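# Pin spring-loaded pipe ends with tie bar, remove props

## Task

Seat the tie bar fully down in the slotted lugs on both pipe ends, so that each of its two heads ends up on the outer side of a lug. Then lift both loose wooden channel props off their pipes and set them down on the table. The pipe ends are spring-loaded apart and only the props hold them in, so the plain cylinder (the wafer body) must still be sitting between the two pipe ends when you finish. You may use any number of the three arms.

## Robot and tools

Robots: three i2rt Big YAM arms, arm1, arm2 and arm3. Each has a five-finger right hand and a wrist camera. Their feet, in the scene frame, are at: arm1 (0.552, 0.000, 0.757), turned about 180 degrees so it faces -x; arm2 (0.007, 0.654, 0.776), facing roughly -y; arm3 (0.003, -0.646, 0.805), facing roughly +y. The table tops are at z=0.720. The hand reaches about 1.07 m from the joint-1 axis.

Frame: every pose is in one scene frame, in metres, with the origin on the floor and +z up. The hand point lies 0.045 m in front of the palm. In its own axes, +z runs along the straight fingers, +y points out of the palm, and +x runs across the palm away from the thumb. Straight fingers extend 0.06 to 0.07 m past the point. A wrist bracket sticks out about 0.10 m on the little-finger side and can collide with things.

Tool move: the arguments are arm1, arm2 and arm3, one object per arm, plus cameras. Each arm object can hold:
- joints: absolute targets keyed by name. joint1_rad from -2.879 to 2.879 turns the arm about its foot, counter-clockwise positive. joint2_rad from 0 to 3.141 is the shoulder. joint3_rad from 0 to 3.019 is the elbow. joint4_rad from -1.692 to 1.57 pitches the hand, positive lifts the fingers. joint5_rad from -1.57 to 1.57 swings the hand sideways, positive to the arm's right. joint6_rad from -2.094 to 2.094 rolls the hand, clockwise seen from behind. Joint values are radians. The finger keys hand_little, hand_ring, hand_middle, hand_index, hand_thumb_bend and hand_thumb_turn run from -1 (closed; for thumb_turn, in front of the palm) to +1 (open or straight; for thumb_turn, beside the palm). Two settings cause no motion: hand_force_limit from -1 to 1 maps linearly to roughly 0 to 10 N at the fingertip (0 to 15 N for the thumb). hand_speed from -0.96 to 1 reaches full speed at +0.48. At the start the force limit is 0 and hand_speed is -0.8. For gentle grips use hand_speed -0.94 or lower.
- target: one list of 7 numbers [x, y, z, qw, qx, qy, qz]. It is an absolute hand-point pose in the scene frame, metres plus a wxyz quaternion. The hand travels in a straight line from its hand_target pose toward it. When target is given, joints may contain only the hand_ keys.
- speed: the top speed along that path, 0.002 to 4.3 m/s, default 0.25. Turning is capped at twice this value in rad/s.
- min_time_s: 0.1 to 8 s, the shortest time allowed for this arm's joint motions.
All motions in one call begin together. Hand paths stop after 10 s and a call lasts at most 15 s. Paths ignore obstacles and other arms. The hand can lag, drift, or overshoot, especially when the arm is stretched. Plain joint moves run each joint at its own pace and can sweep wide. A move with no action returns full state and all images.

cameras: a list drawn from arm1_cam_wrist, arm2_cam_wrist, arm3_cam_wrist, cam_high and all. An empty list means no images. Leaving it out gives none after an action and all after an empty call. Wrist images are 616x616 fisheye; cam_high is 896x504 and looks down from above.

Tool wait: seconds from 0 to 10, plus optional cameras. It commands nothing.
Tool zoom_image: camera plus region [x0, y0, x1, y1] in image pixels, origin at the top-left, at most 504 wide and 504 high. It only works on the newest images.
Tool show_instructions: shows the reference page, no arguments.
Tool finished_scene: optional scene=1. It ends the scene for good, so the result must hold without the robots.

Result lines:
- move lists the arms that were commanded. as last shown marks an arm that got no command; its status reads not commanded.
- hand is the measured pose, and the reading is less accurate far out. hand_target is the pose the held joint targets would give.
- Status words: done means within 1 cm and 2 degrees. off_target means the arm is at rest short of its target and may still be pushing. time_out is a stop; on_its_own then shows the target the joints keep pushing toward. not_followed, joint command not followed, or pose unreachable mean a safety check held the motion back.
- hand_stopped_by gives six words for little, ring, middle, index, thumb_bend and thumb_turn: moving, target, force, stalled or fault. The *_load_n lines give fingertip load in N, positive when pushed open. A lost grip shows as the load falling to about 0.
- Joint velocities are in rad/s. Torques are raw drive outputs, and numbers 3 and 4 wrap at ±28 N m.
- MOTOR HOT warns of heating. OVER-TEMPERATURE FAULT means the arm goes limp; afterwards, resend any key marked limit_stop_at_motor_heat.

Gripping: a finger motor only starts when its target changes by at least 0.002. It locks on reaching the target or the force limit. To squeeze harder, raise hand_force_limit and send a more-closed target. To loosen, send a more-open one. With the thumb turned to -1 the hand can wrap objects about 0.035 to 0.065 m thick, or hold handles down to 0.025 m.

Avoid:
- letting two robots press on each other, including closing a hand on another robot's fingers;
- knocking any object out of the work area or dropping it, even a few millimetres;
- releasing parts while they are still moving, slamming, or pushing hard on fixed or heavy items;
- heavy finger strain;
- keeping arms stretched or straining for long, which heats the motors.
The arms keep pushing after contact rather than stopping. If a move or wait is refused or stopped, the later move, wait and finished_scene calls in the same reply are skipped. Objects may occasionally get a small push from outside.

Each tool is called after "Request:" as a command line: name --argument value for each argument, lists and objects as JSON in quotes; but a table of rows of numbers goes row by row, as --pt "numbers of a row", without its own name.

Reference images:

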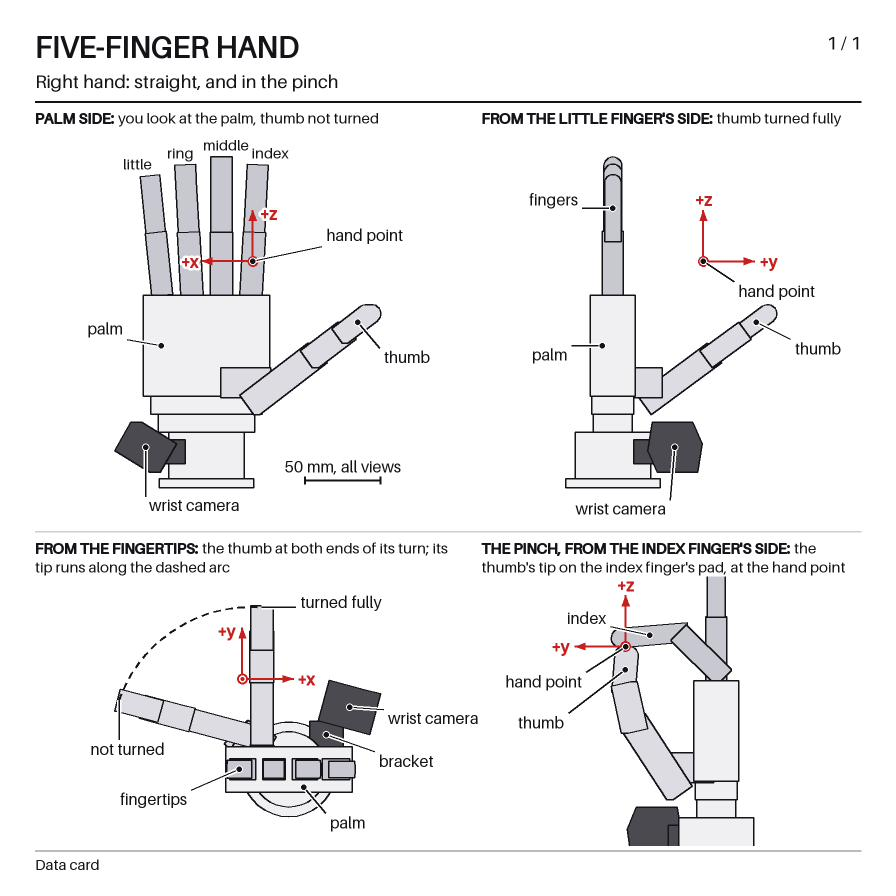

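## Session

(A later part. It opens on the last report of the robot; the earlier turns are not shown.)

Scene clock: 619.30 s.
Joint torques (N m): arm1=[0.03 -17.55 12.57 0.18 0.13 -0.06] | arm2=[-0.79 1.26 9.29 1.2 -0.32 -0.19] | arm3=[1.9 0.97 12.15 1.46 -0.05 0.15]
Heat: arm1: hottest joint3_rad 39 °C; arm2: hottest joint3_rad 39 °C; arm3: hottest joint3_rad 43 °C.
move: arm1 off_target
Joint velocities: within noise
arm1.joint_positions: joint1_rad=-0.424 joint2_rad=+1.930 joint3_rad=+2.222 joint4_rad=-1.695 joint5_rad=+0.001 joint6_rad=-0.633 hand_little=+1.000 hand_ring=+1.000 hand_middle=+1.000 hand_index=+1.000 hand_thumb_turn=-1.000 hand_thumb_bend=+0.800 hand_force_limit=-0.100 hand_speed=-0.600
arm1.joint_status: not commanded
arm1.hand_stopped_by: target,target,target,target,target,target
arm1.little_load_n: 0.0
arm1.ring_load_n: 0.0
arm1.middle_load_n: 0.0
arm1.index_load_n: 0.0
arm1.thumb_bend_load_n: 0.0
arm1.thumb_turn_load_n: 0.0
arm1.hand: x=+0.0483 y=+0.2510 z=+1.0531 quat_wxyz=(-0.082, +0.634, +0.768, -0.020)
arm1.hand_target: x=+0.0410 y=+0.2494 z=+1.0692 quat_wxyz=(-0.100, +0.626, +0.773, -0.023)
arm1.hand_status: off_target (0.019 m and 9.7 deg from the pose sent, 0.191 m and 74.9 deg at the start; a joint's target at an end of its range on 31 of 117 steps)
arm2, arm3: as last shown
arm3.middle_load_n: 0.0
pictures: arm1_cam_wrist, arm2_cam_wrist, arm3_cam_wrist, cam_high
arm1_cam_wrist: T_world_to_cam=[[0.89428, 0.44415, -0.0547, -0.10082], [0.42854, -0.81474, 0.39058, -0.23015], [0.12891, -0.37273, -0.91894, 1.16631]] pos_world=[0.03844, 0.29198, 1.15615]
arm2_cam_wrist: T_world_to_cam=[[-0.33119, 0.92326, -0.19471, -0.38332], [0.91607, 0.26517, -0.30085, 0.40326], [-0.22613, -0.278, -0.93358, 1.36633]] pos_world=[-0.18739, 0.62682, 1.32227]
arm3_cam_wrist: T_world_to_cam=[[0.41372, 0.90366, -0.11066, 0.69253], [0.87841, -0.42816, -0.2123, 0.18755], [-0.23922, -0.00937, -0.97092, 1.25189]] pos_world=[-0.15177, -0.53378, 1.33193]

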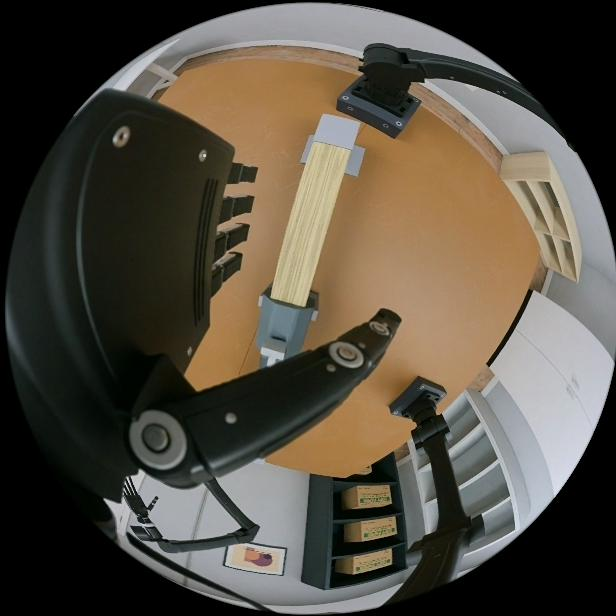

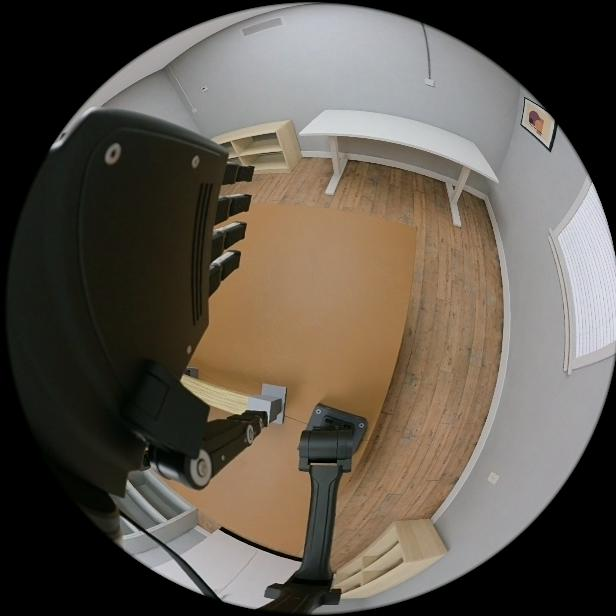

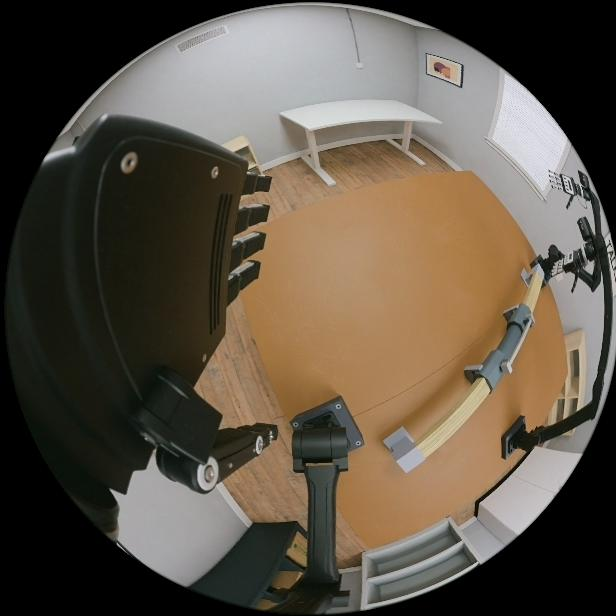

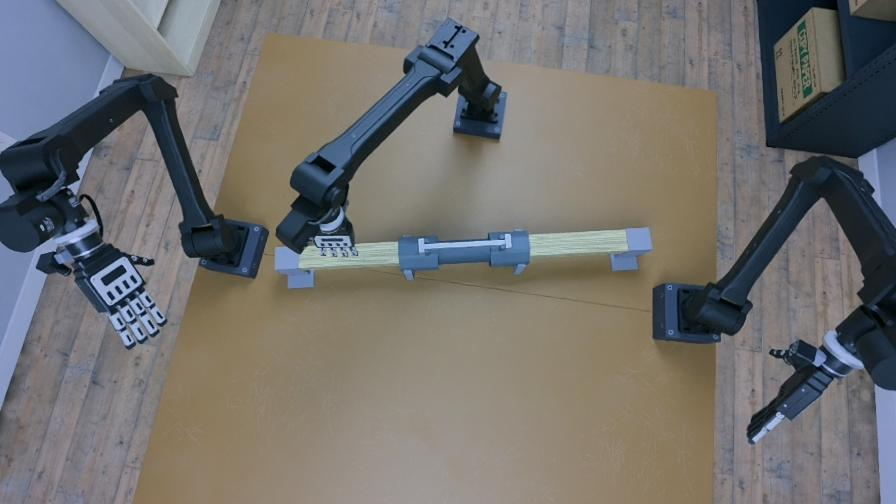

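Request:
move --arm1 '{"target": [0.016, 0.289, 0.97, 0.3160, -0.5474, -0.6711, 0.3875], "speed": 0.15, "joints": {"hand_index": 0.6, "hand_middle": 0.6, "hand_ring": 0.6, "hand_little": 0.6, "hand_thumb_bend": 1.0}}' --cameras '["arm1_cam_wrist", "cam_high"]'

Scene clock: 689.87 s.
Joint torques (N m): arm1=[-1.44 -15.85 8.28 1.94 -0.56 0.1] | arm2=[-0.79 1.2 9.29 1.2 -0.32 -0.19] | arm3=[1.85 0.91 12.15 1.44 -0.05 0.15]
Heat: arm1: hottest joint3_rad 39 °C; arm2: hottest joint3_rad 40 °C; arm3: hottest joint3_rad 44 °C.
move: arm1 off_target
Joint velocities: within noise
arm1.joint_positions: joint1_rad=-0.678 joint2_rad=+1.648 joint3_rad=+1.388 joint4_rad=-0.531 joint5_rad=-0.747 joint6_rad=-0.579 hand_little=+0.600 hand_ring=+0.600 hand_middle=+0.600 hand_index=+0.600 hand_thumb_turn=-1.000 hand_thumb_bend=+1.000 hand_force_limit=-0.100 hand_speed=-0.600
arm1.joint_status: all done
arm1.hand_stopped_by: target,target,target,target,target,target
arm1.little_load_n: 0.0
arm1.ring_load_n: 0.0
arm1.middle_load_n: 0.0
arm1.index_load_n: 0.0
arm1.thumb_bend_load_n: 0.0
arm1.thumb_turn_load_n: 0.0
arm1.hand: x=+0.0143 y=+0.2848 z=+0.9577 quat_wxyz=(-0.301, +0.551, +0.676, -0.386)
arm1.hand_target: x=+0.0161 y=+0.2888 z=+0.9700 quat_wxyz=(-0.316, +0.547, +0.671, -0.387)
arm1.hand_status: off_target (0.013 m and 1.9 deg from the pose sent, 0.097 m and 52.6 deg at the start)
arm2, arm3: as last shown
arm1_cam_wrist: T_world_to_cam=[[0.47796, 0.36023, -0.80112, 0.65399], [0.70574, -0.70049, 0.10608, 0.08517], [-0.52296, -0.61608, -0.58903, 0.85824]] pos_world=[0.07614, 0.35282, 1.02041]

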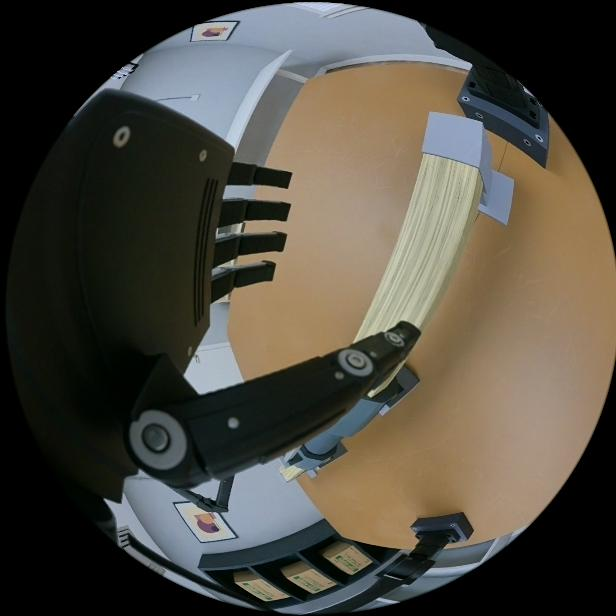

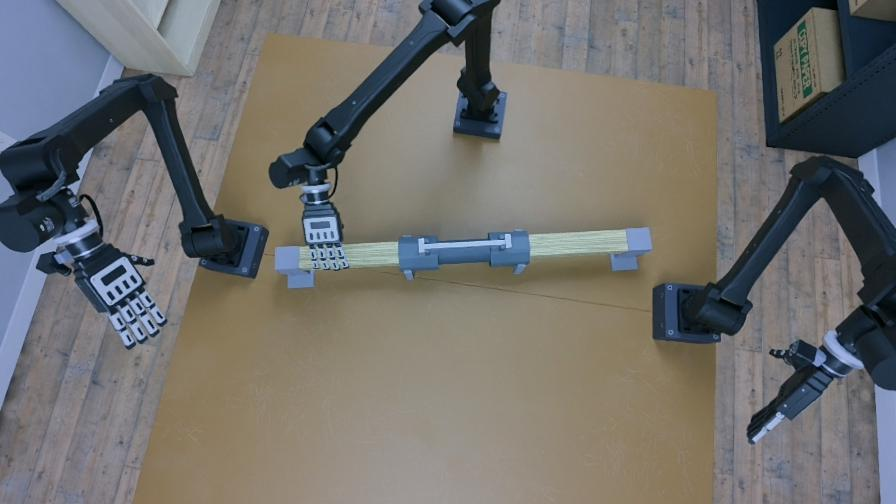

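Request:
zoom_image --camera "arm1_cam_wrist" --region '[320, 100, 520, 300]'

Request:
zoom_image --camera "arm1_cam_wrist" --region '[300, 290, 460, 450]'

Request:
zoom_image --camera "cam_high" --region '[270, 200, 410, 300]'

Scaled by 2.520 from the camera's image (finer frame: 880x880).

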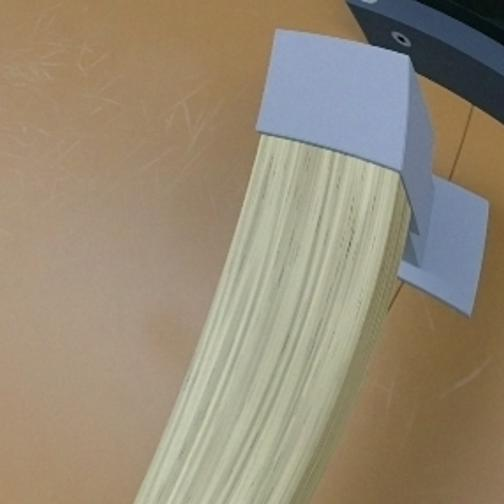

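Scaled by 3.150 from the camera's image (finer frame: 880x880).

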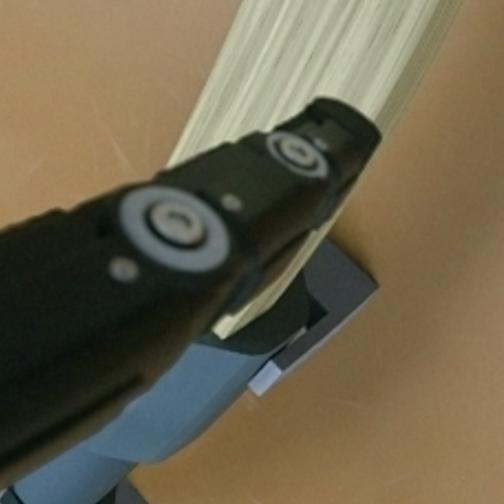

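Scaled by 3.600 from the camera's image (finer frame: 1280x720).

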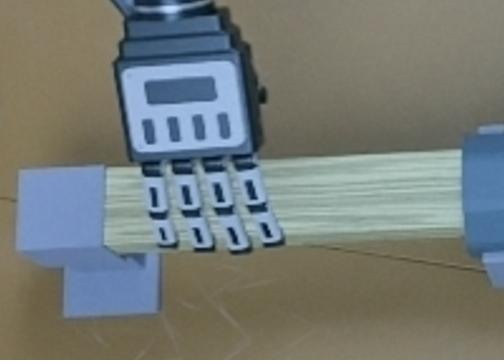

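Request:
move --arm1 '{"target": [0.0135, 0.280, 0.885, 0.3160, -0.5474, -0.6711, 0.3875], "speed": 0.1}' --cameras '["arm1_cam_wrist", "cam_high"]'

Request:
zoom_image --camera "arm1_cam_wrist" --region '[240, 180, 480, 420]'

Request:
zoom_image --camera "cam_high" --region '[270, 200, 410, 300]'

Scene clock: 704.90 s.
Joint torques (N m): arm1=[0.03 -14.8 7.91 2 -0.33 0.1] | arm2=[-0.79 1.2 9.29 1.21 -0.32 -0.19] | arm3=[1.9 1.08 12.12 1.43 -0.05 0.16]
Heat: arm1: hottest joint3_rad 38 °C; arm2: hottest joint3_rad 40 °C; arm3: hottest joint3_rad 44 °C.
move: arm1 done
Joint velocities: within noise
arm1.joint_positions: joint1_rad=-0.678 joint2_rad=+1.698 joint3_rad=+1.232 joint4_rad=-0.300 joint5_rad=-0.742 joint6_rad=-0.563 hand_little=+0.600 hand_ring=+0.600 hand_middle=+0.600 hand_index=+0.600 hand_thumb_turn=-1.000 hand_thumb_bend=+1.000 hand_force_limit=-0.100 hand_speed=-0.600
arm1.joint_status: not commanded
arm1.hand_stopped_by: target,target,target,target,target,target
arm1.little_load_n: 0.0
arm1.ring_load_n: 0.0
arm1.middle_load_n: 0.0
arm1.index_load_n: 0.0
arm1.thumb_bend_load_n: 0.0
arm1.thumb_turn_load_n: 0.0
arm1.hand: x=+0.0179 y=+0.2819 z=+0.8814 quat_wxyz=(-0.309, +0.552, +0.671, -0.386)
arm1.hand_target: x=+0.0135 y=+0.2799 z=+0.8851 quat_wxyz=(-0.316, +0.547, +0.671, -0.388)
arm1.hand_status: done (0.006 m and 0.9 deg from the pose sent, 0.073 m and 1.9 deg at the start)
arm2, arm3: as last shown
arm1_cam_wrist: T_world_to_cam=[[0.47151, 0.35911, -0.80543, 0.59649], [0.69883, -0.70923, 0.09288, 0.10293], [-0.53789, -0.60665, -0.58536, 0.80777]] pos_world=[0.08131, 0.34884, 0.94371]

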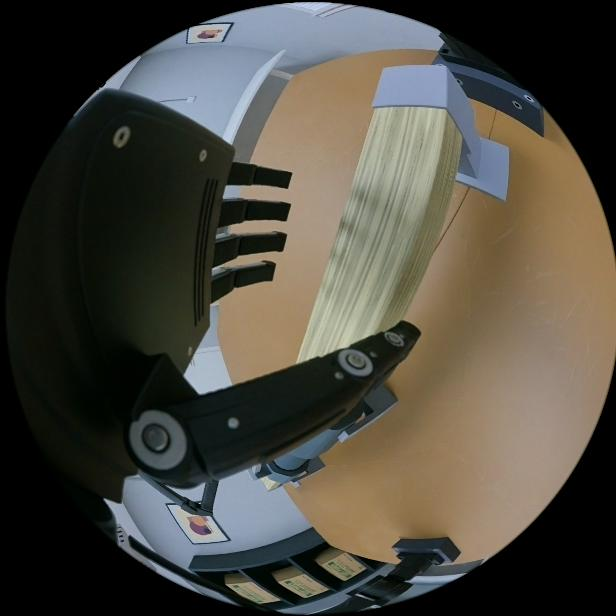

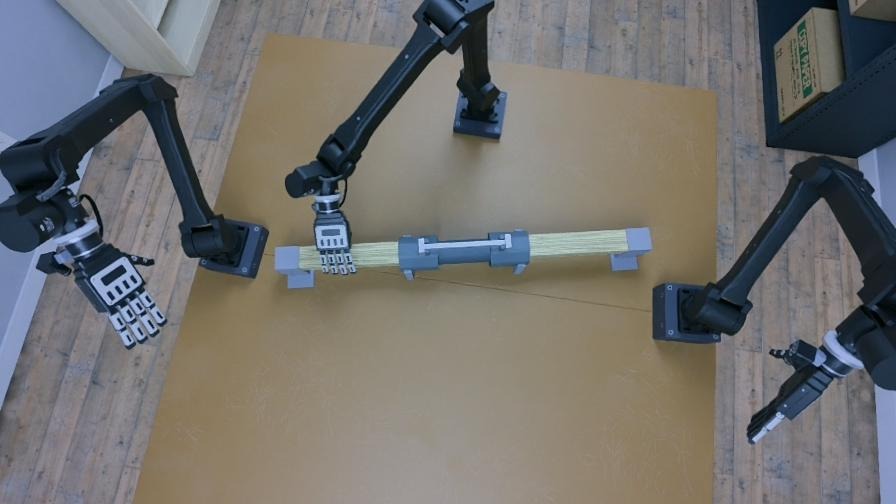

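Scaled by 2.100 from the camera's image (finer frame: 880x880).

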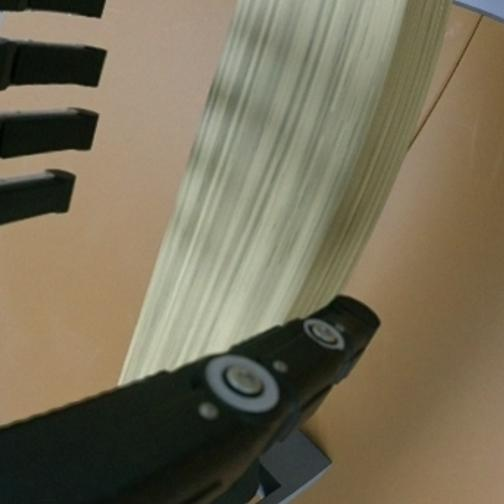

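Scaled by 3.600 from the camera's image (finer frame: 1280x720).

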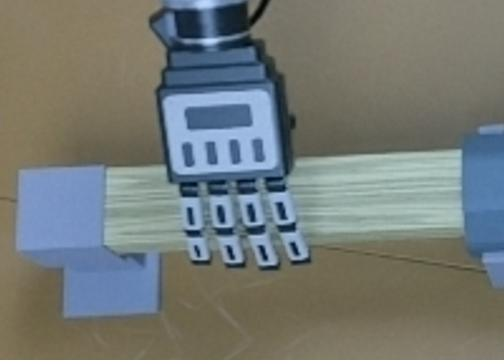

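Request:
zoom_image --camera "arm1_cam_wrist" --region '[340, 60, 520, 240]'

Scaled by 2.800 from the camera's image (finer frame: 880x880).

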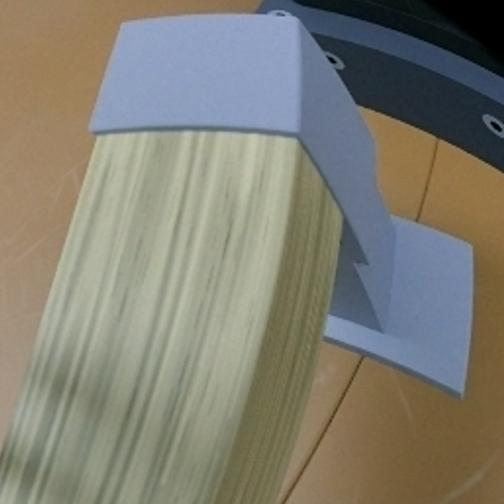

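Request:
move --arm1 '{"target": [0.0085, 0.2755, 0.842, 0.3160, -0.5474, -0.6711, 0.3875], "speed": 0.08}' --cameras '["arm1_cam_wrist", "cam_high"]'

Request:
zoom_image --camera "arm1_cam_wrist" --region '[200, 180, 440, 420]'

Request:
zoom_image --camera "cam_high" --region '[270, 200, 410, 300]'

Scene clock: 712.83 s.
Joint torques (N m): arm1=[0.21 -14.86 7.56 1.98 -0.32 0.08] | arm2=[-0.79 1.2 9.29 1.2 -0.32 -0.19] | arm3=[1.9 0.97 12.16 1.43 -0.05 0.15]
Heat: arm1: hottest joint3_rad 38 °C; arm2: hottest joint3_rad 40 °C; arm3: hottest joint3_rad 44 °C.
move: arm1 done
Joint velocities: within noise
arm1.joint_positions: joint1_rad=-0.669 joint2_rad=+1.755 joint3_rad=+1.181 joint4_rad=-0.184 joint5_rad=-0.733 joint6_rad=-0.552 hand_little=+0.600 hand_ring=+0.600 hand_middle=+0.600 hand_index=+0.600 hand_thumb_turn=-1.000 hand_thumb_bend=+1.000 hand_force_limit=-0.100 hand_speed=-0.600
arm1.joint_status: not commanded
arm1.hand_stopped_by: target,target,target,target,target,target
arm1.little_load_n: 0.0
arm1.ring_load_n: 0.0
arm1.middle_load_n: 0.0
arm1.index_load_n: 0.0
arm1.thumb_bend_load_n: 0.0
arm1.thumb_turn_load_n: 0.0
arm1.hand: x=+0.0136 y=+0.2791 z=+0.8391 quat_wxyz=(-0.310, +0.552, +0.671, -0.386)
arm1.hand_target: x=+0.0085 y=+0.2755 z=+0.8422 quat_wxyz=(-0.316, +0.547, +0.671, -0.388)
arm1.hand_status: done (0.007 m and 0.9 deg from the pose sent, 0.041 m and 0.9 deg at the start)
arm2, arm3: as last shown
arm1_cam_wrist: T_world_to_cam=[[0.47176, 0.35859, -0.80552, 0.56566], [0.69686, -0.71135, 0.09145, 0.10964], [-0.54021, -0.60448, -0.58547, 0.77851]] pos_world=[0.0773, 0.34574, 0.90141]

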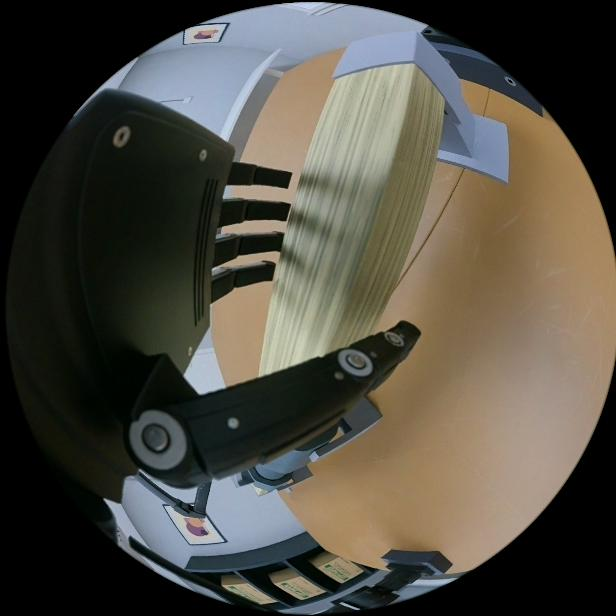

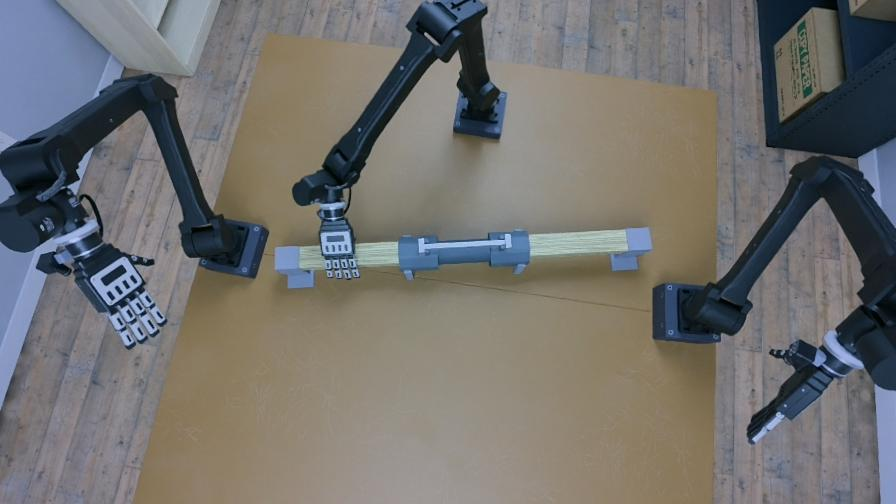

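Scaled by 2.100 from the camera's image (finer frame: 880x880).

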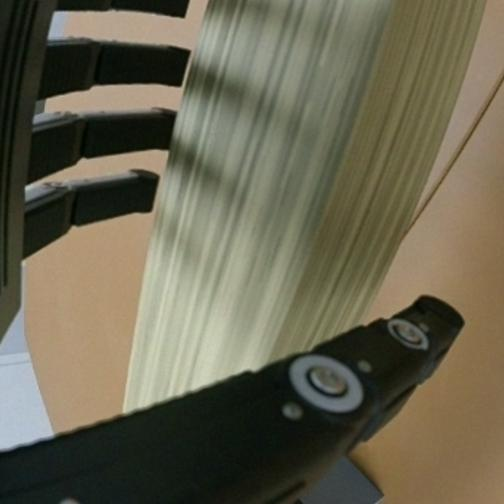

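Scaled by 3.600 from the camera's image (finer frame: 1280x720).

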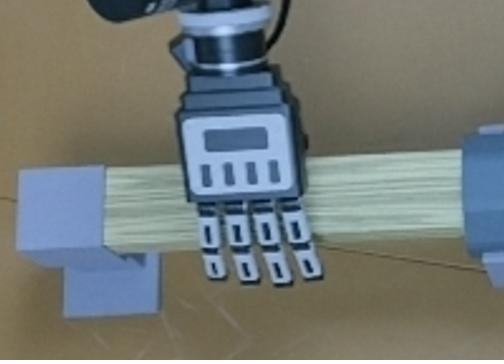

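Request:
move --arm1 '{"target": [0.0068, 0.2735, 0.8315, 0.3160, -0.5474, -0.6711, 0.3875], "speed": 0.05}' --cameras '["arm1_cam_wrist"]'

Scene clock: 724.27 s.
Joint torques (N m): arm1=[0.26 -14.62 7.21 1.96 -0.31 0.08] | arm2=[-0.79 1.2 9.29 1.2 -0.32 -0.19] | arm3=[1.85 0.97 12.15 1.44 -0.06 0.15]
Heat: arm1: hottest joint3_rad 38 °C; arm2: hottest joint3_rad 40 °C; arm3: hottest joint3_rad 44 °C.
move: arm1 done
Joint velocities: within noise
arm1.joint_positions: joint1_rad=-0.664 joint2_rad=+1.766 joint3_rad=+1.172 joint4_rad=-0.154 joint5_rad=-0.729 joint6_rad=-0.548 hand_little=+0.600 hand_ring=+0.600 hand_middle=+0.600 hand_index=+0.600 hand_thumb_turn=-1.000 hand_thumb_bend=+1.000 hand_force_limit=-0.100 hand_speed=-0.600
arm1.joint_status: not commanded
arm1.hand_stopped_by: target,target,target,target,target,target
arm1.little_load_n: 0.0
arm1.ring_load_n: 0.0
arm1.middle_load_n: 0.0
arm1.index_load_n: 0.0
arm1.thumb_bend_load_n: 0.0
arm1.thumb_turn_load_n: 0.0
arm1.hand: x=+0.0112 y=+0.2781 z=+0.8324 quat_wxyz=(-0.314, +0.551, +0.671, -0.386)
arm1.hand_target: x=+0.0068 y=+0.2735 z=+0.8316 quat_wxyz=(-0.316, +0.547, +0.671, -0.388)
arm1.hand_status: done (0.006 m and 0.5 deg from the pose sent, 0.012 m and 0.9 deg at the start)
arm2, arm3: as last shown
arm1_cam_wrist: T_world_to_cam=[[0.46754, 0.36208, -0.80642, 0.56156], [0.69699, -0.7121, 0.08437, 0.11739], [-0.5437, -0.60151, -0.5853, 0.77186]] pos_world=[0.07529, 0.34455, 0.89471]

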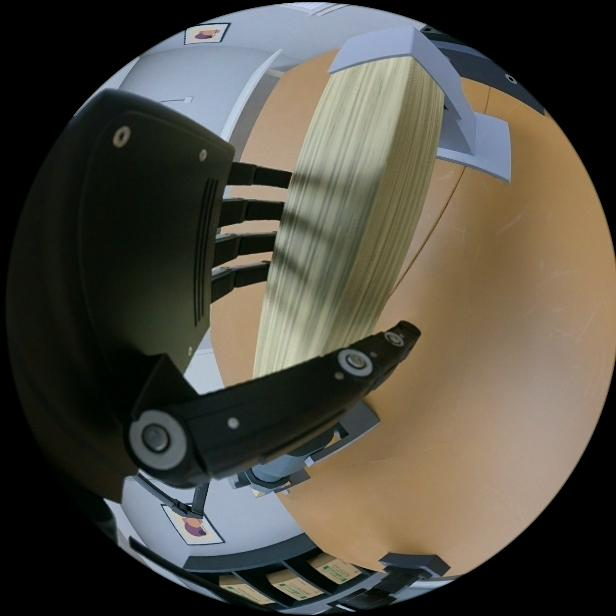

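Request:
move --arm1 '{"target": [0.0068, 0.2735, 0.8285, 0.3160, -0.5474, -0.6711, 0.3875], "speed": 0.05, "joints": {"hand_index": 0.42, "hand_middle": 0.42, "hand_ring": 0.42, "hand_little": 0.42, "hand_speed": -0.9, "hand_force_limit": -0.5}}' --cameras '["arm1_cam_wrist"]'

Request:
move --arm1 '{"joints": {"hand_index": 0.2, "hand_middle": 0.2, "hand_ring": 0.2, "hand_little": 0.2, "hand_speed": -0.9, "hand_force_limit": -0.6}}' --cameras '["arm1_cam_wrist"]'

Scene clock: 728.57 s.
Joint torques (N m): arm1=[0.15 -14.33 6.89 2.02 -0.3 0.1] | arm2=[-0.79 1.2 9.29 1.2 -0.32 -0.19] | arm3=[1.85 1.03 12.15 1.43 -0.06 0.16]
Heat: arm1: hottest joint3_rad 37 °C; arm2: hottest joint3_rad 40 °C; arm3: hottest joint3_rad 44 °C.
move: arm1 done
Joint velocities: within noise
arm1.joint_positions: joint1_rad=-0.664 joint2_rad=+1.768 joint3_rad=+1.172 joint4_rad=-0.147 joint5_rad=-0.729 joint6_rad=-0.547 hand_little=+0.420 hand_ring=+0.420 hand_middle=+0.420 hand_index=+0.420 hand_thumb_turn=-1.000 hand_thumb_bend=+1.000 hand_force_limit=-0.500 hand_speed=-0.900
arm1.joint_status: all done
arm1.hand_stopped_by: target,target,target,target,target,target
arm1.little_load_n: 0.0
arm1.ring_load_n: -0.5
arm1.middle_load_n: 0.0
arm1.index_load_n: 0.0
arm1.thumb_bend_load_n: 0.0
arm1.thumb_turn_load_n: 0.0
arm1.hand: x=+0.0102 y=+0.2790 z=+0.8320 quat_wxyz=(-0.316, +0.550, +0.671, -0.386)
arm1.hand_target: x=+0.0068 y=+0.2735 z=+0.8287 quat_wxyz=(-0.316, +0.547, +0.671, -0.388)
arm1.hand_status: done (0.007 m and 0.3 deg from the pose sent, 0.008 m and 0.5 deg at the start)
arm2, arm3: as last shown
arm2.thumb_bend_load_n: -0.5
arm1_cam_wrist: T_world_to_cam=[[0.46435, 0.3644, -0.80722, 0.56146], [0.69717, -0.7125, 0.0794, 0.12299], [-0.5462, -0.59963, -0.58489, 0.77067]] pos_world=[0.07449, 0.34515, 0.89421]

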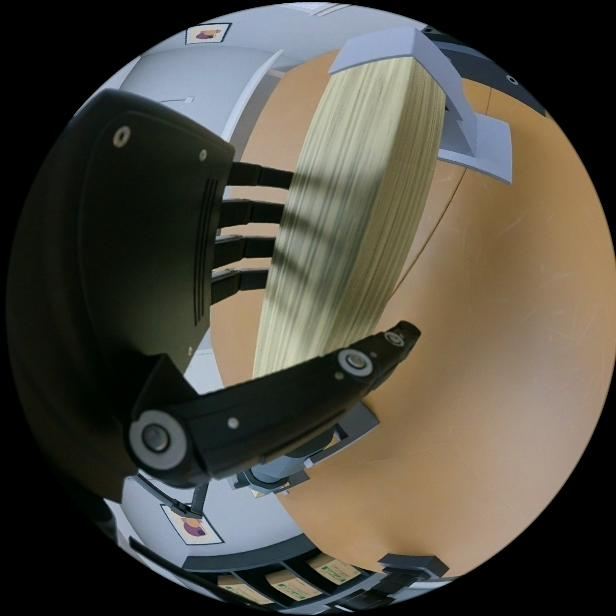

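Scene clock: 729.83 s.
Joint torques (N m): arm1=[0.26 -14.39 6.94 2.02 -0.31 0.09] | arm2=[-0.79 1.2 9.29 1.2 -0.32 -0.19] | arm3=[1.85 1.03 12.15 1.43 -0.06 0.16]
Heat: arm1: hottest joint3_rad 37 °C; arm2: hottest joint3_rad 40 °C; arm3: hottest joint3_rad 44 °C.
move: arm1 done
Joint velocities: within noise
arm1.joint_positions: joint1_rad=-0.664 joint2_rad=+1.768 joint3_rad=+1.172 joint4_rad=-0.147 joint5_rad=-0.729 joint6_rad=-0.547 hand_little=+0.200 hand_ring=+0.200 hand_middle=+0.200 hand_index=+0.200 hand_thumb_turn=-1.000 hand_thumb_bend=+1.000 hand_force_limit=-0.600 hand_speed=-0.900
arm1.joint_status: all done
arm1.hand_stopped_by: target,target,target,target,target,target
arm1.little_load_n: -0.5
arm1.ring_load_n: 0.0
arm1.middle_load_n: 0.0
arm1.index_load_n: 0.0
arm1.thumb_bend_load_n: 0.0
arm1.thumb_turn_load_n: 0.0
arm1.hand: x=+0.0102 y=+0.2790 z=+0.8320 quat_wxyz=(-0.316, +0.550, +0.671, -0.386)
arm1.hand_target: x=+0.0068 y=+0.2735 z=+0.8287 quat_wxyz=(-0.316, +0.547, +0.671, -0.388)
arm1.hand_status: not commanded
arm2, arm3: as last shown
arm2.thumb_bend_load_n: 0.0
arm1_cam_wrist: T_world_to_cam=[[0.46435, 0.3644, -0.80722, 0.56146], [0.69717, -0.7125, 0.0794, 0.12299], [-0.5462, -0.59963, -0.58489, 0.77067]] pos_world=[0.07449, 0.34515, 0.89421]

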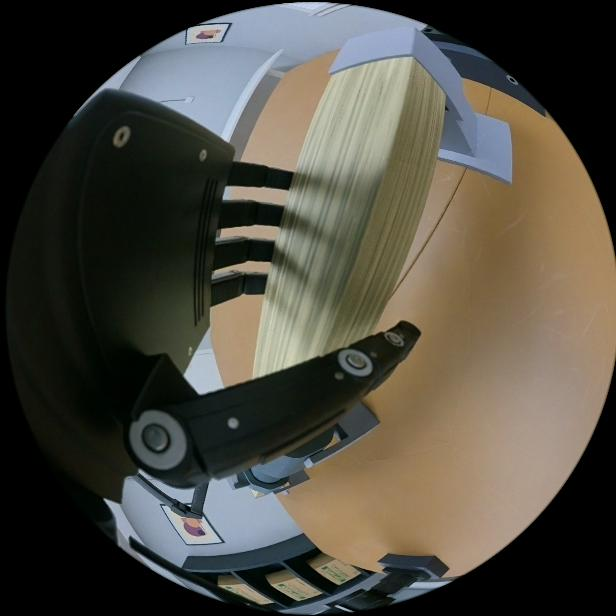

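Request:
move --arm1 '{"target": [0.0068, 0.272, 0.823, 0.3160, -0.5474, -0.6711, 0.3875], "speed": 0.05, "joints": {"hand_index": 0.3, "hand_middle": 0.3, "hand_ring": 0.3, "hand_little": 0.3}}'

Request:
move --arm1 '{"joints": {"hand_index": 0.0, "hand_middle": 0.0, "hand_ring": 0.0, "hand_little": 0.0, "hand_speed": -0.92, "hand_force_limit": -0.7}}' --cameras '["arm1_cam_wrist"]'

Scene clock: 735.97 s.
Joint torques (N m): arm1=[0.15 -14.51 7.08 2.02 -0.29 0.1] | arm2=[-0.79 1.26 9.29 1.2 -0.32 -0.19] | arm3=[1.85 0.97 12.14 1.43 -0.06 0.15]
Heat: arm1: hottest joint3_rad 37 °C; arm2: hottest joint3_rad 40 °C; arm3: hottest joint3_rad 44 °C.
move: arm1 done
Joint velocities: within noise
arm1.joint_positions: joint1_rad=-0.662 joint2_rad=+1.775 joint3_rad=+1.161 joint4_rad=-0.131 joint5_rad=-0.728 joint6_rad=-0.546 hand_little=+0.300 hand_ring=+0.300 hand_middle=+0.300 hand_index=+0.300 hand_thumb_turn=-1.000 hand_thumb_bend=+1.000 hand_force_limit=-0.600 hand_speed=-0.900
arm1.joint_status: all done
arm1.hand_stopped_by: target,target,target,target,target,target
arm1.little_load_n: 0.0
arm1.ring_load_n: 0.0
arm1.middle_load_n: 0.0
arm1.index_load_n: 0.0
arm1.thumb_bend_load_n: 0.0
arm1.thumb_turn_load_n: 0.0
arm1.hand: x=+0.0111 y=+0.2770 z=+0.8249 quat_wxyz=(-0.314, +0.550, +0.671, -0.386)
arm1.hand_target: x=+0.0068 y=+0.2720 z=+0.8232 quat_wxyz=(-0.316, +0.547, +0.671, -0.388)
arm1.hand_status: done (0.007 m and 0.5 deg from the pose sent, 0.012 m and 0.3 deg at the start)
arm2.joint_positions: joint1_rad=-1.193 joint2_rad=+0.637 joint3_rad=+1.333 joint4_rad=-1.392 joint5_rad=-0.169 joint6_rad=-1.168 hand_little=+1.000 hand_ring=+1.000 hand_middle=+1.000 hand_index=+1.000 hand_thumb_turn=+1.000 hand_thumb_bend=+1.000 hand_force_limit=+0.000 hand_speed=-0.800
arm2.joint_status: not commanded
arm2.hand_stopped_by: target,target,target,target,target,target
arm2.little_load_n: 0.0
arm2.ring_load_n: -0.5
arm2.middle_load_n: 0.0
arm2.index_load_n: 0.0
arm2.thumb_bend_load_n: 0.0
arm2.thumb_turn_load_n: 0.0
arm2.hand: x=-0.2137 y=+0.5897 z=+1.2156 quat_wxyz=(+0.362, +0.006, -0.904, +0.227)
arm2.hand_target: x=-0.2095 y=+0.5929 z=+1.2311 quat_wxyz=(+0.376, +0.009, -0.898, +0.229)
arm2.hand_status: not commanded
arm3.joint_positions: joint1_rad=+1.191 joint2_rad=+0.646 joint3_rad=+1.294 joint4_rad=-1.456 joint5_rad=+0.017 joint6_rad=-1.174 hand_little=+1.000 hand_ring=+1.000 hand_middle=+1.000 hand_index=+1.000 hand_thumb_turn=+1.000 hand_thumb_bend=+1.000 hand_force_limit=+0.000 hand_speed=-0.800
arm3.joint_status: not commanded
arm3.hand_stopped_by: target,target,target,target,target,target
arm3.little_load_n: 0.0
arm3.ring_load_n: 0.0
arm3.middle_load_n: 0.0
arm3.index_load_n: 0.0
arm3.thumb_bend_load_n: 0.0
arm3.thumb_turn_load_n: 0.0
arm3.hand: x=-0.1807 y=-0.5323 z=+1.2193 quat_wxyz=(-0.373, +0.332, +0.866, -0.006)
arm3.hand_target: x=-0.1778 y=-0.5353 z=+1.2383 quat_wxyz=(-0.391, +0.331, +0.859, -0.010)
arm3.hand_status: not commanded
pictures: none

Scene clock: 737.33 s.
Joint torques (N m): arm1=[-0.38 -14.51 7.06 1.58 -0.35 0.1] | arm2=[-0.79 1.2 9.29 1.2 -0.32 -0.19] | arm3=[1.85 0.97 12.15 1.46 -0.06 0.15]
Heat: arm1: hottest joint3_rad 36 °C; arm2: hottest joint3_rad 40 °C; arm3: hottest joint3_rad 44 °C.
move: arm1 off_target
Joint velocities: within noise
arm1.joint_positions: joint1_rad=-0.655 joint2_rad=+1.777 joint3_rad=+1.161 joint4_rad=-0.119 joint5_rad=-0.726 joint6_rad=-0.545 hand_little=+0.085 hand_ring=+0.114 hand_middle=+0.129 hand_index=+0.115 hand_thumb_turn=-1.000 hand_thumb_bend=+1.000 hand_force_limit=-0.700 hand_speed=-0.920
arm1.joint_status: hand_little off_target (ended at +0.085, target +0.000); hand_ring off_target (ended at +0.114, target +0.000); hand_middle off_target (ended at +0.129, target +0.000); hand_index off_target (ended at +0.115, target +0.000); the others done
arm1.hand_stopped_by: force,force,force,force,target,target
arm1.little_load_n: 1.5
arm1.ring_load_n: 0.5
arm1.middle_load_n: 0.0
arm1.index_load_n: 1.0
arm1.thumb_bend_load_n: 0.0
arm1.thumb_turn_load_n: 0.0
arm1.hand: x=+0.0074 y=+0.2747 z=+0.8250 quat_wxyz=(-0.317, +0.546, +0.672, -0.386)
arm1.hand_target: x=+0.0069 y=+0.2721 z=+0.8230 quat_wxyz=(-0.316, +0.547, +0.671, -0.387)
arm1.hand_status: not commanded
arm2, arm3: as last shown
arm2.ring_load_n: 0.0
arm1_cam_wrist: T_world_to_cam=[[0.45908, 0.37084, -0.8073, 0.55702], [0.70151, -0.70888, 0.07329, 0.12644], [-0.5451, -0.59998, -0.58558, 0.76317]] pos_world=[0.07159, 0.34095, 0.88731]

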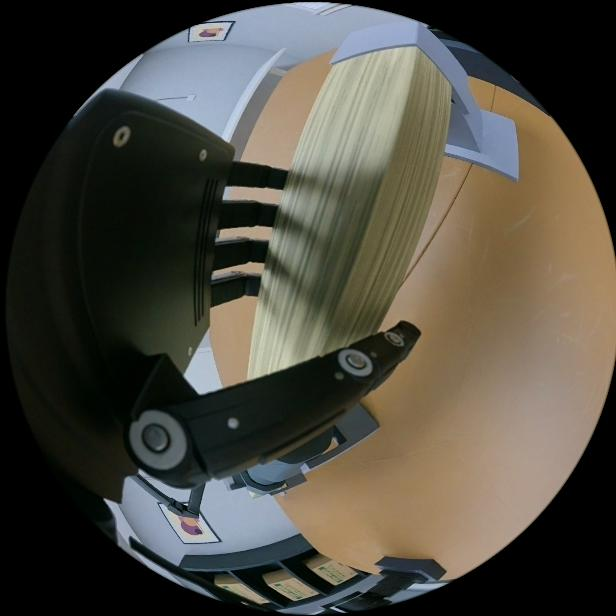

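Request:
move --arm1 '{"joints": {"hand_thumb_bend": 0.3, "hand_speed": -0.9, "hand_force_limit": -0.7}}' --cameras '["arm1_cam_wrist"]'

Scene clock: 747.30 s.
Joint torques (N m): arm1=[-0.44 -14.68 7.05 1.58 -0.35 0.09] | arm2=[-0.85 1.26 9.29 1.2 -0.32 -0.19] | arm3=[1.79 0.97 12.14 1.43 -0.06 0.16]
Heat: arm1: hottest joint3_rad 36 °C; arm2: hottest joint3_rad 40 °C; arm3: hottest joint3_rad 44 °C.
move: arm1 off_target
Joint velocities: within noise
arm1.joint_positions: joint1_rad=-0.655 joint2_rad=+1.777 joint3_rad=+1.161 joint4_rad=-0.119 joint5_rad=-0.726 joint6_rad=-0.545 hand_little=+0.085 hand_ring=+0.114 hand_middle=+0.129 hand_index=+0.115 hand_thumb_turn=-1.000 hand_thumb_bend=+0.825 hand_force_limit=-0.700 hand_speed=-0.900
arm1.joint_status: hand_thumb_bend off_target (ended at +0.825, target +0.300); the others done
arm1.hand_stopped_by: force,force,force,force,force,target
arm1.little_load_n: 1.5
arm1.ring_load_n: 1.0
arm1.middle_load_n: 0.0
arm1.index_load_n: 1.5
arm1.thumb_bend_load_n: 2.5
arm1.thumb_turn_load_n: 0.0
arm1.hand: x=+0.0074 y=+0.2747 z=+0.8250 quat_wxyz=(-0.317, +0.546, +0.672, -0.386)
arm1.hand_target: x=+0.0069 y=+0.2721 z=+0.8230 quat_wxyz=(-0.316, +0.547, +0.671, -0.387)
arm1.hand_status: not commanded
arm2, arm3: as last shown
arm1_cam_wrist: T_world_to_cam=[[0.45908, 0.37084, -0.8073, 0.55702], [0.70151, -0.70888, 0.07329, 0.12644], [-0.5451, -0.59998, -0.58558, 0.76317]] pos_world=[0.07159, 0.34095, 0.88731]

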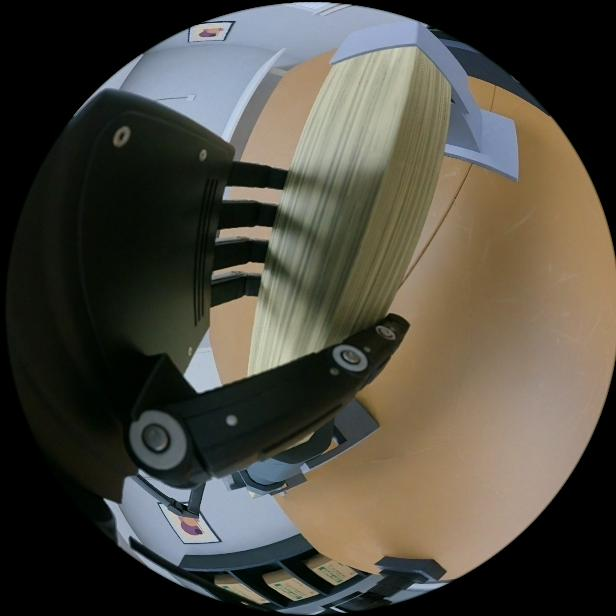

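Request:
move --arm1 '{"joints": {"hand_thumb_bend": 0.0, "hand_speed": -0.92, "hand_force_limit": 0.2}}'

Request:
move --arm1 '{"joints": {"hand_index": -0.1, "hand_middle": -0.1, "hand_ring": -0.1, "hand_little": -0.1, "hand_speed": -0.92, "hand_force_limit": -0.2}}' --cameras '["arm1_cam_wrist"]'

Scene clock: 751.53 s.
Joint torques (N m): arm1=[-0.26 -14.51 7.08 1.59 -0.35 0.1] | arm2=[-0.79 1.26 9.29 1.2 -0.32 -0.19] | arm3=[1.85 0.97 12.16 1.43 -0.06 0.15]
Heat: arm1: hottest joint3_rad 36 °C; arm2: hottest joint3_rad 40 °C; arm3: hottest joint3_rad 44 °C.
move: arm1 off_target
Joint velocities: within noise
arm1.joint_positions: joint1_rad=-0.655 joint2_rad=+1.777 joint3_rad=+1.161 joint4_rad=-0.119 joint5_rad=-0.726 joint6_rad=-0.546 hand_little=+0.085 hand_ring=+0.114 hand_middle=+0.129 hand_index=+0.115 hand_thumb_turn=-1.000 hand_thumb_bend=+0.755 hand_force_limit=+0.200 hand_speed=-0.920
arm1.joint_status: hand_thumb_bend off_target (ended at +0.755, target +0.000); the others done
arm1.hand_stopped_by: force,force,force,force,force,target
arm1.little_load_n: 3.0
arm1.ring_load_n: 2.5
arm1.middle_load_n: 0.5
arm1.index_load_n: 2.5
arm1.thumb_bend_load_n: 9.0
arm1.thumb_turn_load_n: 0.0
arm1.hand: x=+0.0074 y=+0.2748 z=+0.8250 quat_wxyz=(-0.317, +0.546, +0.673, -0.386)
arm1.hand_target: x=+0.0069 y=+0.2721 z=+0.8230 quat_wxyz=(-0.316, +0.547, +0.671, -0.387)
arm1.hand_status: not commanded
arm2, arm3: as last shown
arm3.index_load_n: -0.5
pictures: none

Scene clock: 752.10 s.
Joint torques (N m): arm1=[-0.5 -14.68 7.06 1.57 -0.36 0.1] | arm2=[-0.79 1.2 9.29 1.21 -0.32 -0.19] | arm3=[1.79 0.97 12.15 1.44 -0.06 0.16]
Heat: arm1: hottest joint3_rad 36 °C; arm2: hottest joint3_rad 40 °C; arm3: hottest joint3_rad 45 °C.
move: arm1 off_target
Joint velocities: within noise
arm1.joint_positions: joint1_rad=-0.655 joint2_rad=+1.777 joint3_rad=+1.161 joint4_rad=-0.119 joint5_rad=-0.726 joint6_rad=-0.546 hand_little=+0.071 hand_ring=+0.101 hand_middle=+0.101 hand_index=+0.095 hand_thumb_turn=-1.000 hand_thumb_bend=+0.755 hand_force_limit=-0.200 hand_speed=-0.920
arm1.joint_status: hand_little off_target (ended at +0.071, target -0.100); hand_ring off_target (ended at +0.101, target -0.100); hand_middle off_target (ended at +0.101, target -0.100); hand_index off_target (ended at +0.095, target -0.100); the others done
arm1.hand_stopped_by: force,force,force,force,force,target
arm1.little_load_n: 3.5
arm1.ring_load_n: 3.5
arm1.middle_load_n: 4.5
arm1.index_load_n: 4.5
arm1.thumb_bend_load_n: 10.0
arm1.thumb_turn_load_n: 0.5
arm1.hand: x=+0.0074 y=+0.2748 z=+0.8250 quat_wxyz=(-0.317, +0.546, +0.673, -0.386)
arm1.hand_target: x=+0.0069 y=+0.2721 z=+0.8232 quat_wxyz=(-0.316, +0.547, +0.671, -0.387)
arm1.hand_status: not commanded
arm2, arm3: as last shown
arm3.index_load_n: 0.0
arm1_cam_wrist: T_world_to_cam=[[0.45885, 0.37154, -0.8071, 0.55661], [0.70179, -0.70865, 0.07276, 0.12682], [-0.54492, -0.5998, -0.58592, 0.7634]] pos_world=[0.07159, 0.34095, 0.8873]

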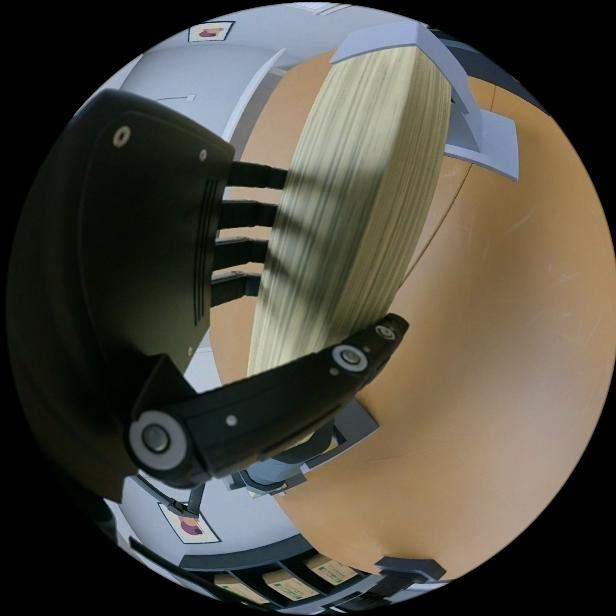

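Request:
move --arm1 '{"target": [0.0069, 0.2721, 0.838, 0.3160, -0.5474, -0.6711, 0.3875], "speed": 0.02}' --cameras '["arm1_cam_wrist"]'

Scene clock: 754.77 s.
Joint torques (N m): arm1=[-0.44 -16.15 8.34 0.39 -0.37 0.11] | arm2=[-0.79 1.2 9.29 1.21 -0.32 -0.19] | arm3=[1.85 0.97 12.15 1.43 -0.06 0.16]
Heat: arm1: hottest joint3_rad 35 °C; arm2: hottest joint3_rad 40 °C; arm3: hottest joint3_rad 45 °C.
move: arm1 off_target
Joint velocities: within noise
arm1.joint_positions: joint1_rad=-0.655 joint2_rad=+1.777 joint3_rad=+1.161 joint4_rad=-0.122 joint5_rad=-0.726 joint6_rad=-0.547 hand_little=+0.071 hand_ring=+0.101 hand_middle=+0.101 hand_index=+0.095 hand_thumb_turn=-1.000 hand_thumb_bend=+0.755 hand_force_limit=-0.200 hand_speed=-0.920
arm1.joint_status: not commanded
arm1.hand_stopped_by: force,force,force,force,force,target
arm1.little_load_n: 3.5
arm1.ring_load_n: 3.5
arm1.middle_load_n: 4.5
arm1.index_load_n: 5.0
arm1.thumb_bend_load_n: 10.0
arm1.thumb_turn_load_n: 0.0
arm1.hand: x=+0.0078 y=+0.2745 z=+0.8246 quat_wxyz=(-0.316, +0.546, +0.673, -0.386)
arm1.hand_target: x=+0.0069 y=+0.2722 z=+0.8380 quat_wxyz=(-0.316, +0.547, +0.671, -0.388)
arm1.hand_status: off_target (0.014 m and 0.3 deg from the pose sent, 0.013 m and 0.3 deg at the start)
arm2, arm3: as last shown
arm1_cam_wrist: T_world_to_cam=[[0.4602, 0.37121, -0.80649, 0.55574], [0.70205, -0.70821, 0.07462, 0.12473], [-0.54346, -0.60053, -0.58652, 0.76401]] pos_world=[0.07189, 0.34085, 0.887]

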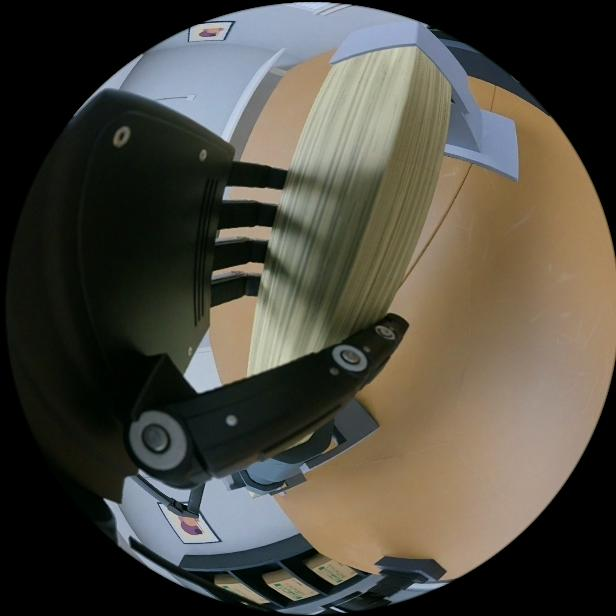

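Request:
move --arm1 '{"target": [0.0069, 0.2725, 0.850, 0.3160, -0.5474, -0.6711, 0.3875], "speed": 0.02}' --cameras '["arm1_cam_wrist"]'

Scene clock: 758.43 s.
Joint torques (N m): arm1=[-0.44 -17.26 9.36 0.02 -0.59 0.2] | arm2=[-0.79 1.2 9.29 1.2 -0.32 -0.19] | arm3=[1.79 0.97 12.14 1.44 -0.05 0.16]
Heat: arm1: hottest joint3_rad 35 °C; arm2: hottest joint3_rad 40 °C; arm3: hottest joint3_rad 45 °C.
move: arm1 off_target
Joint velocities: within noise
arm1.joint_positions: joint1_rad=-0.655 joint2_rad=+1.773 joint3_rad=+1.163 joint4_rad=-0.140 joint5_rad=-0.720 joint6_rad=-0.557 hand_little=+0.071 hand_ring=+0.101 hand_middle=+0.102 hand_index=+0.095 hand_thumb_turn=-1.000 hand_thumb_bend=+0.755 hand_force_limit=-0.200 hand_speed=-0.920
arm1.joint_status: not commanded
arm1.hand_stopped_by: force,force,force,force,force,target
arm1.little_load_n: 4.0
arm1.ring_load_n: 4.5
arm1.middle_load_n: 5.0
arm1.index_load_n: 5.0
arm1.thumb_bend_load_n: 9.5
arm1.thumb_turn_load_n: 0.0
arm1.hand: x=+0.0102 y=+0.2743 z=+0.8247 quat_wxyz=(-0.314, +0.547, +0.675, -0.382)
arm1.hand_target: x=+0.0071 y=+0.2724 z=+0.8495 quat_wxyz=(-0.316, +0.547, +0.671, -0.388)
arm1.hand_status: off_target (0.026 m and 0.9 deg from the pose sent, 0.026 m and 0.3 deg at the start)
arm2, arm3: as last shown
arm1_cam_wrist: T_world_to_cam=[[0.46859, 0.37428, -0.80021, 0.54879], [0.70176, -0.70793, 0.07982, 0.11854], [-0.53661, -0.59896, -0.59438, 0.77123]] pos_world=[0.07351, 0.34046, 0.88809]

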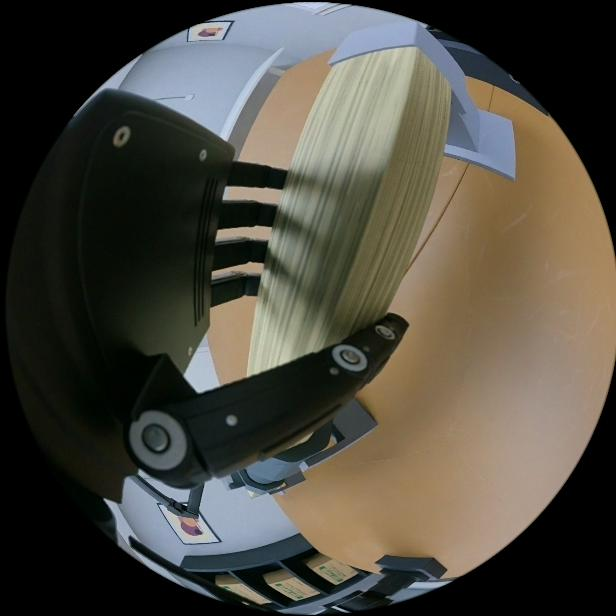

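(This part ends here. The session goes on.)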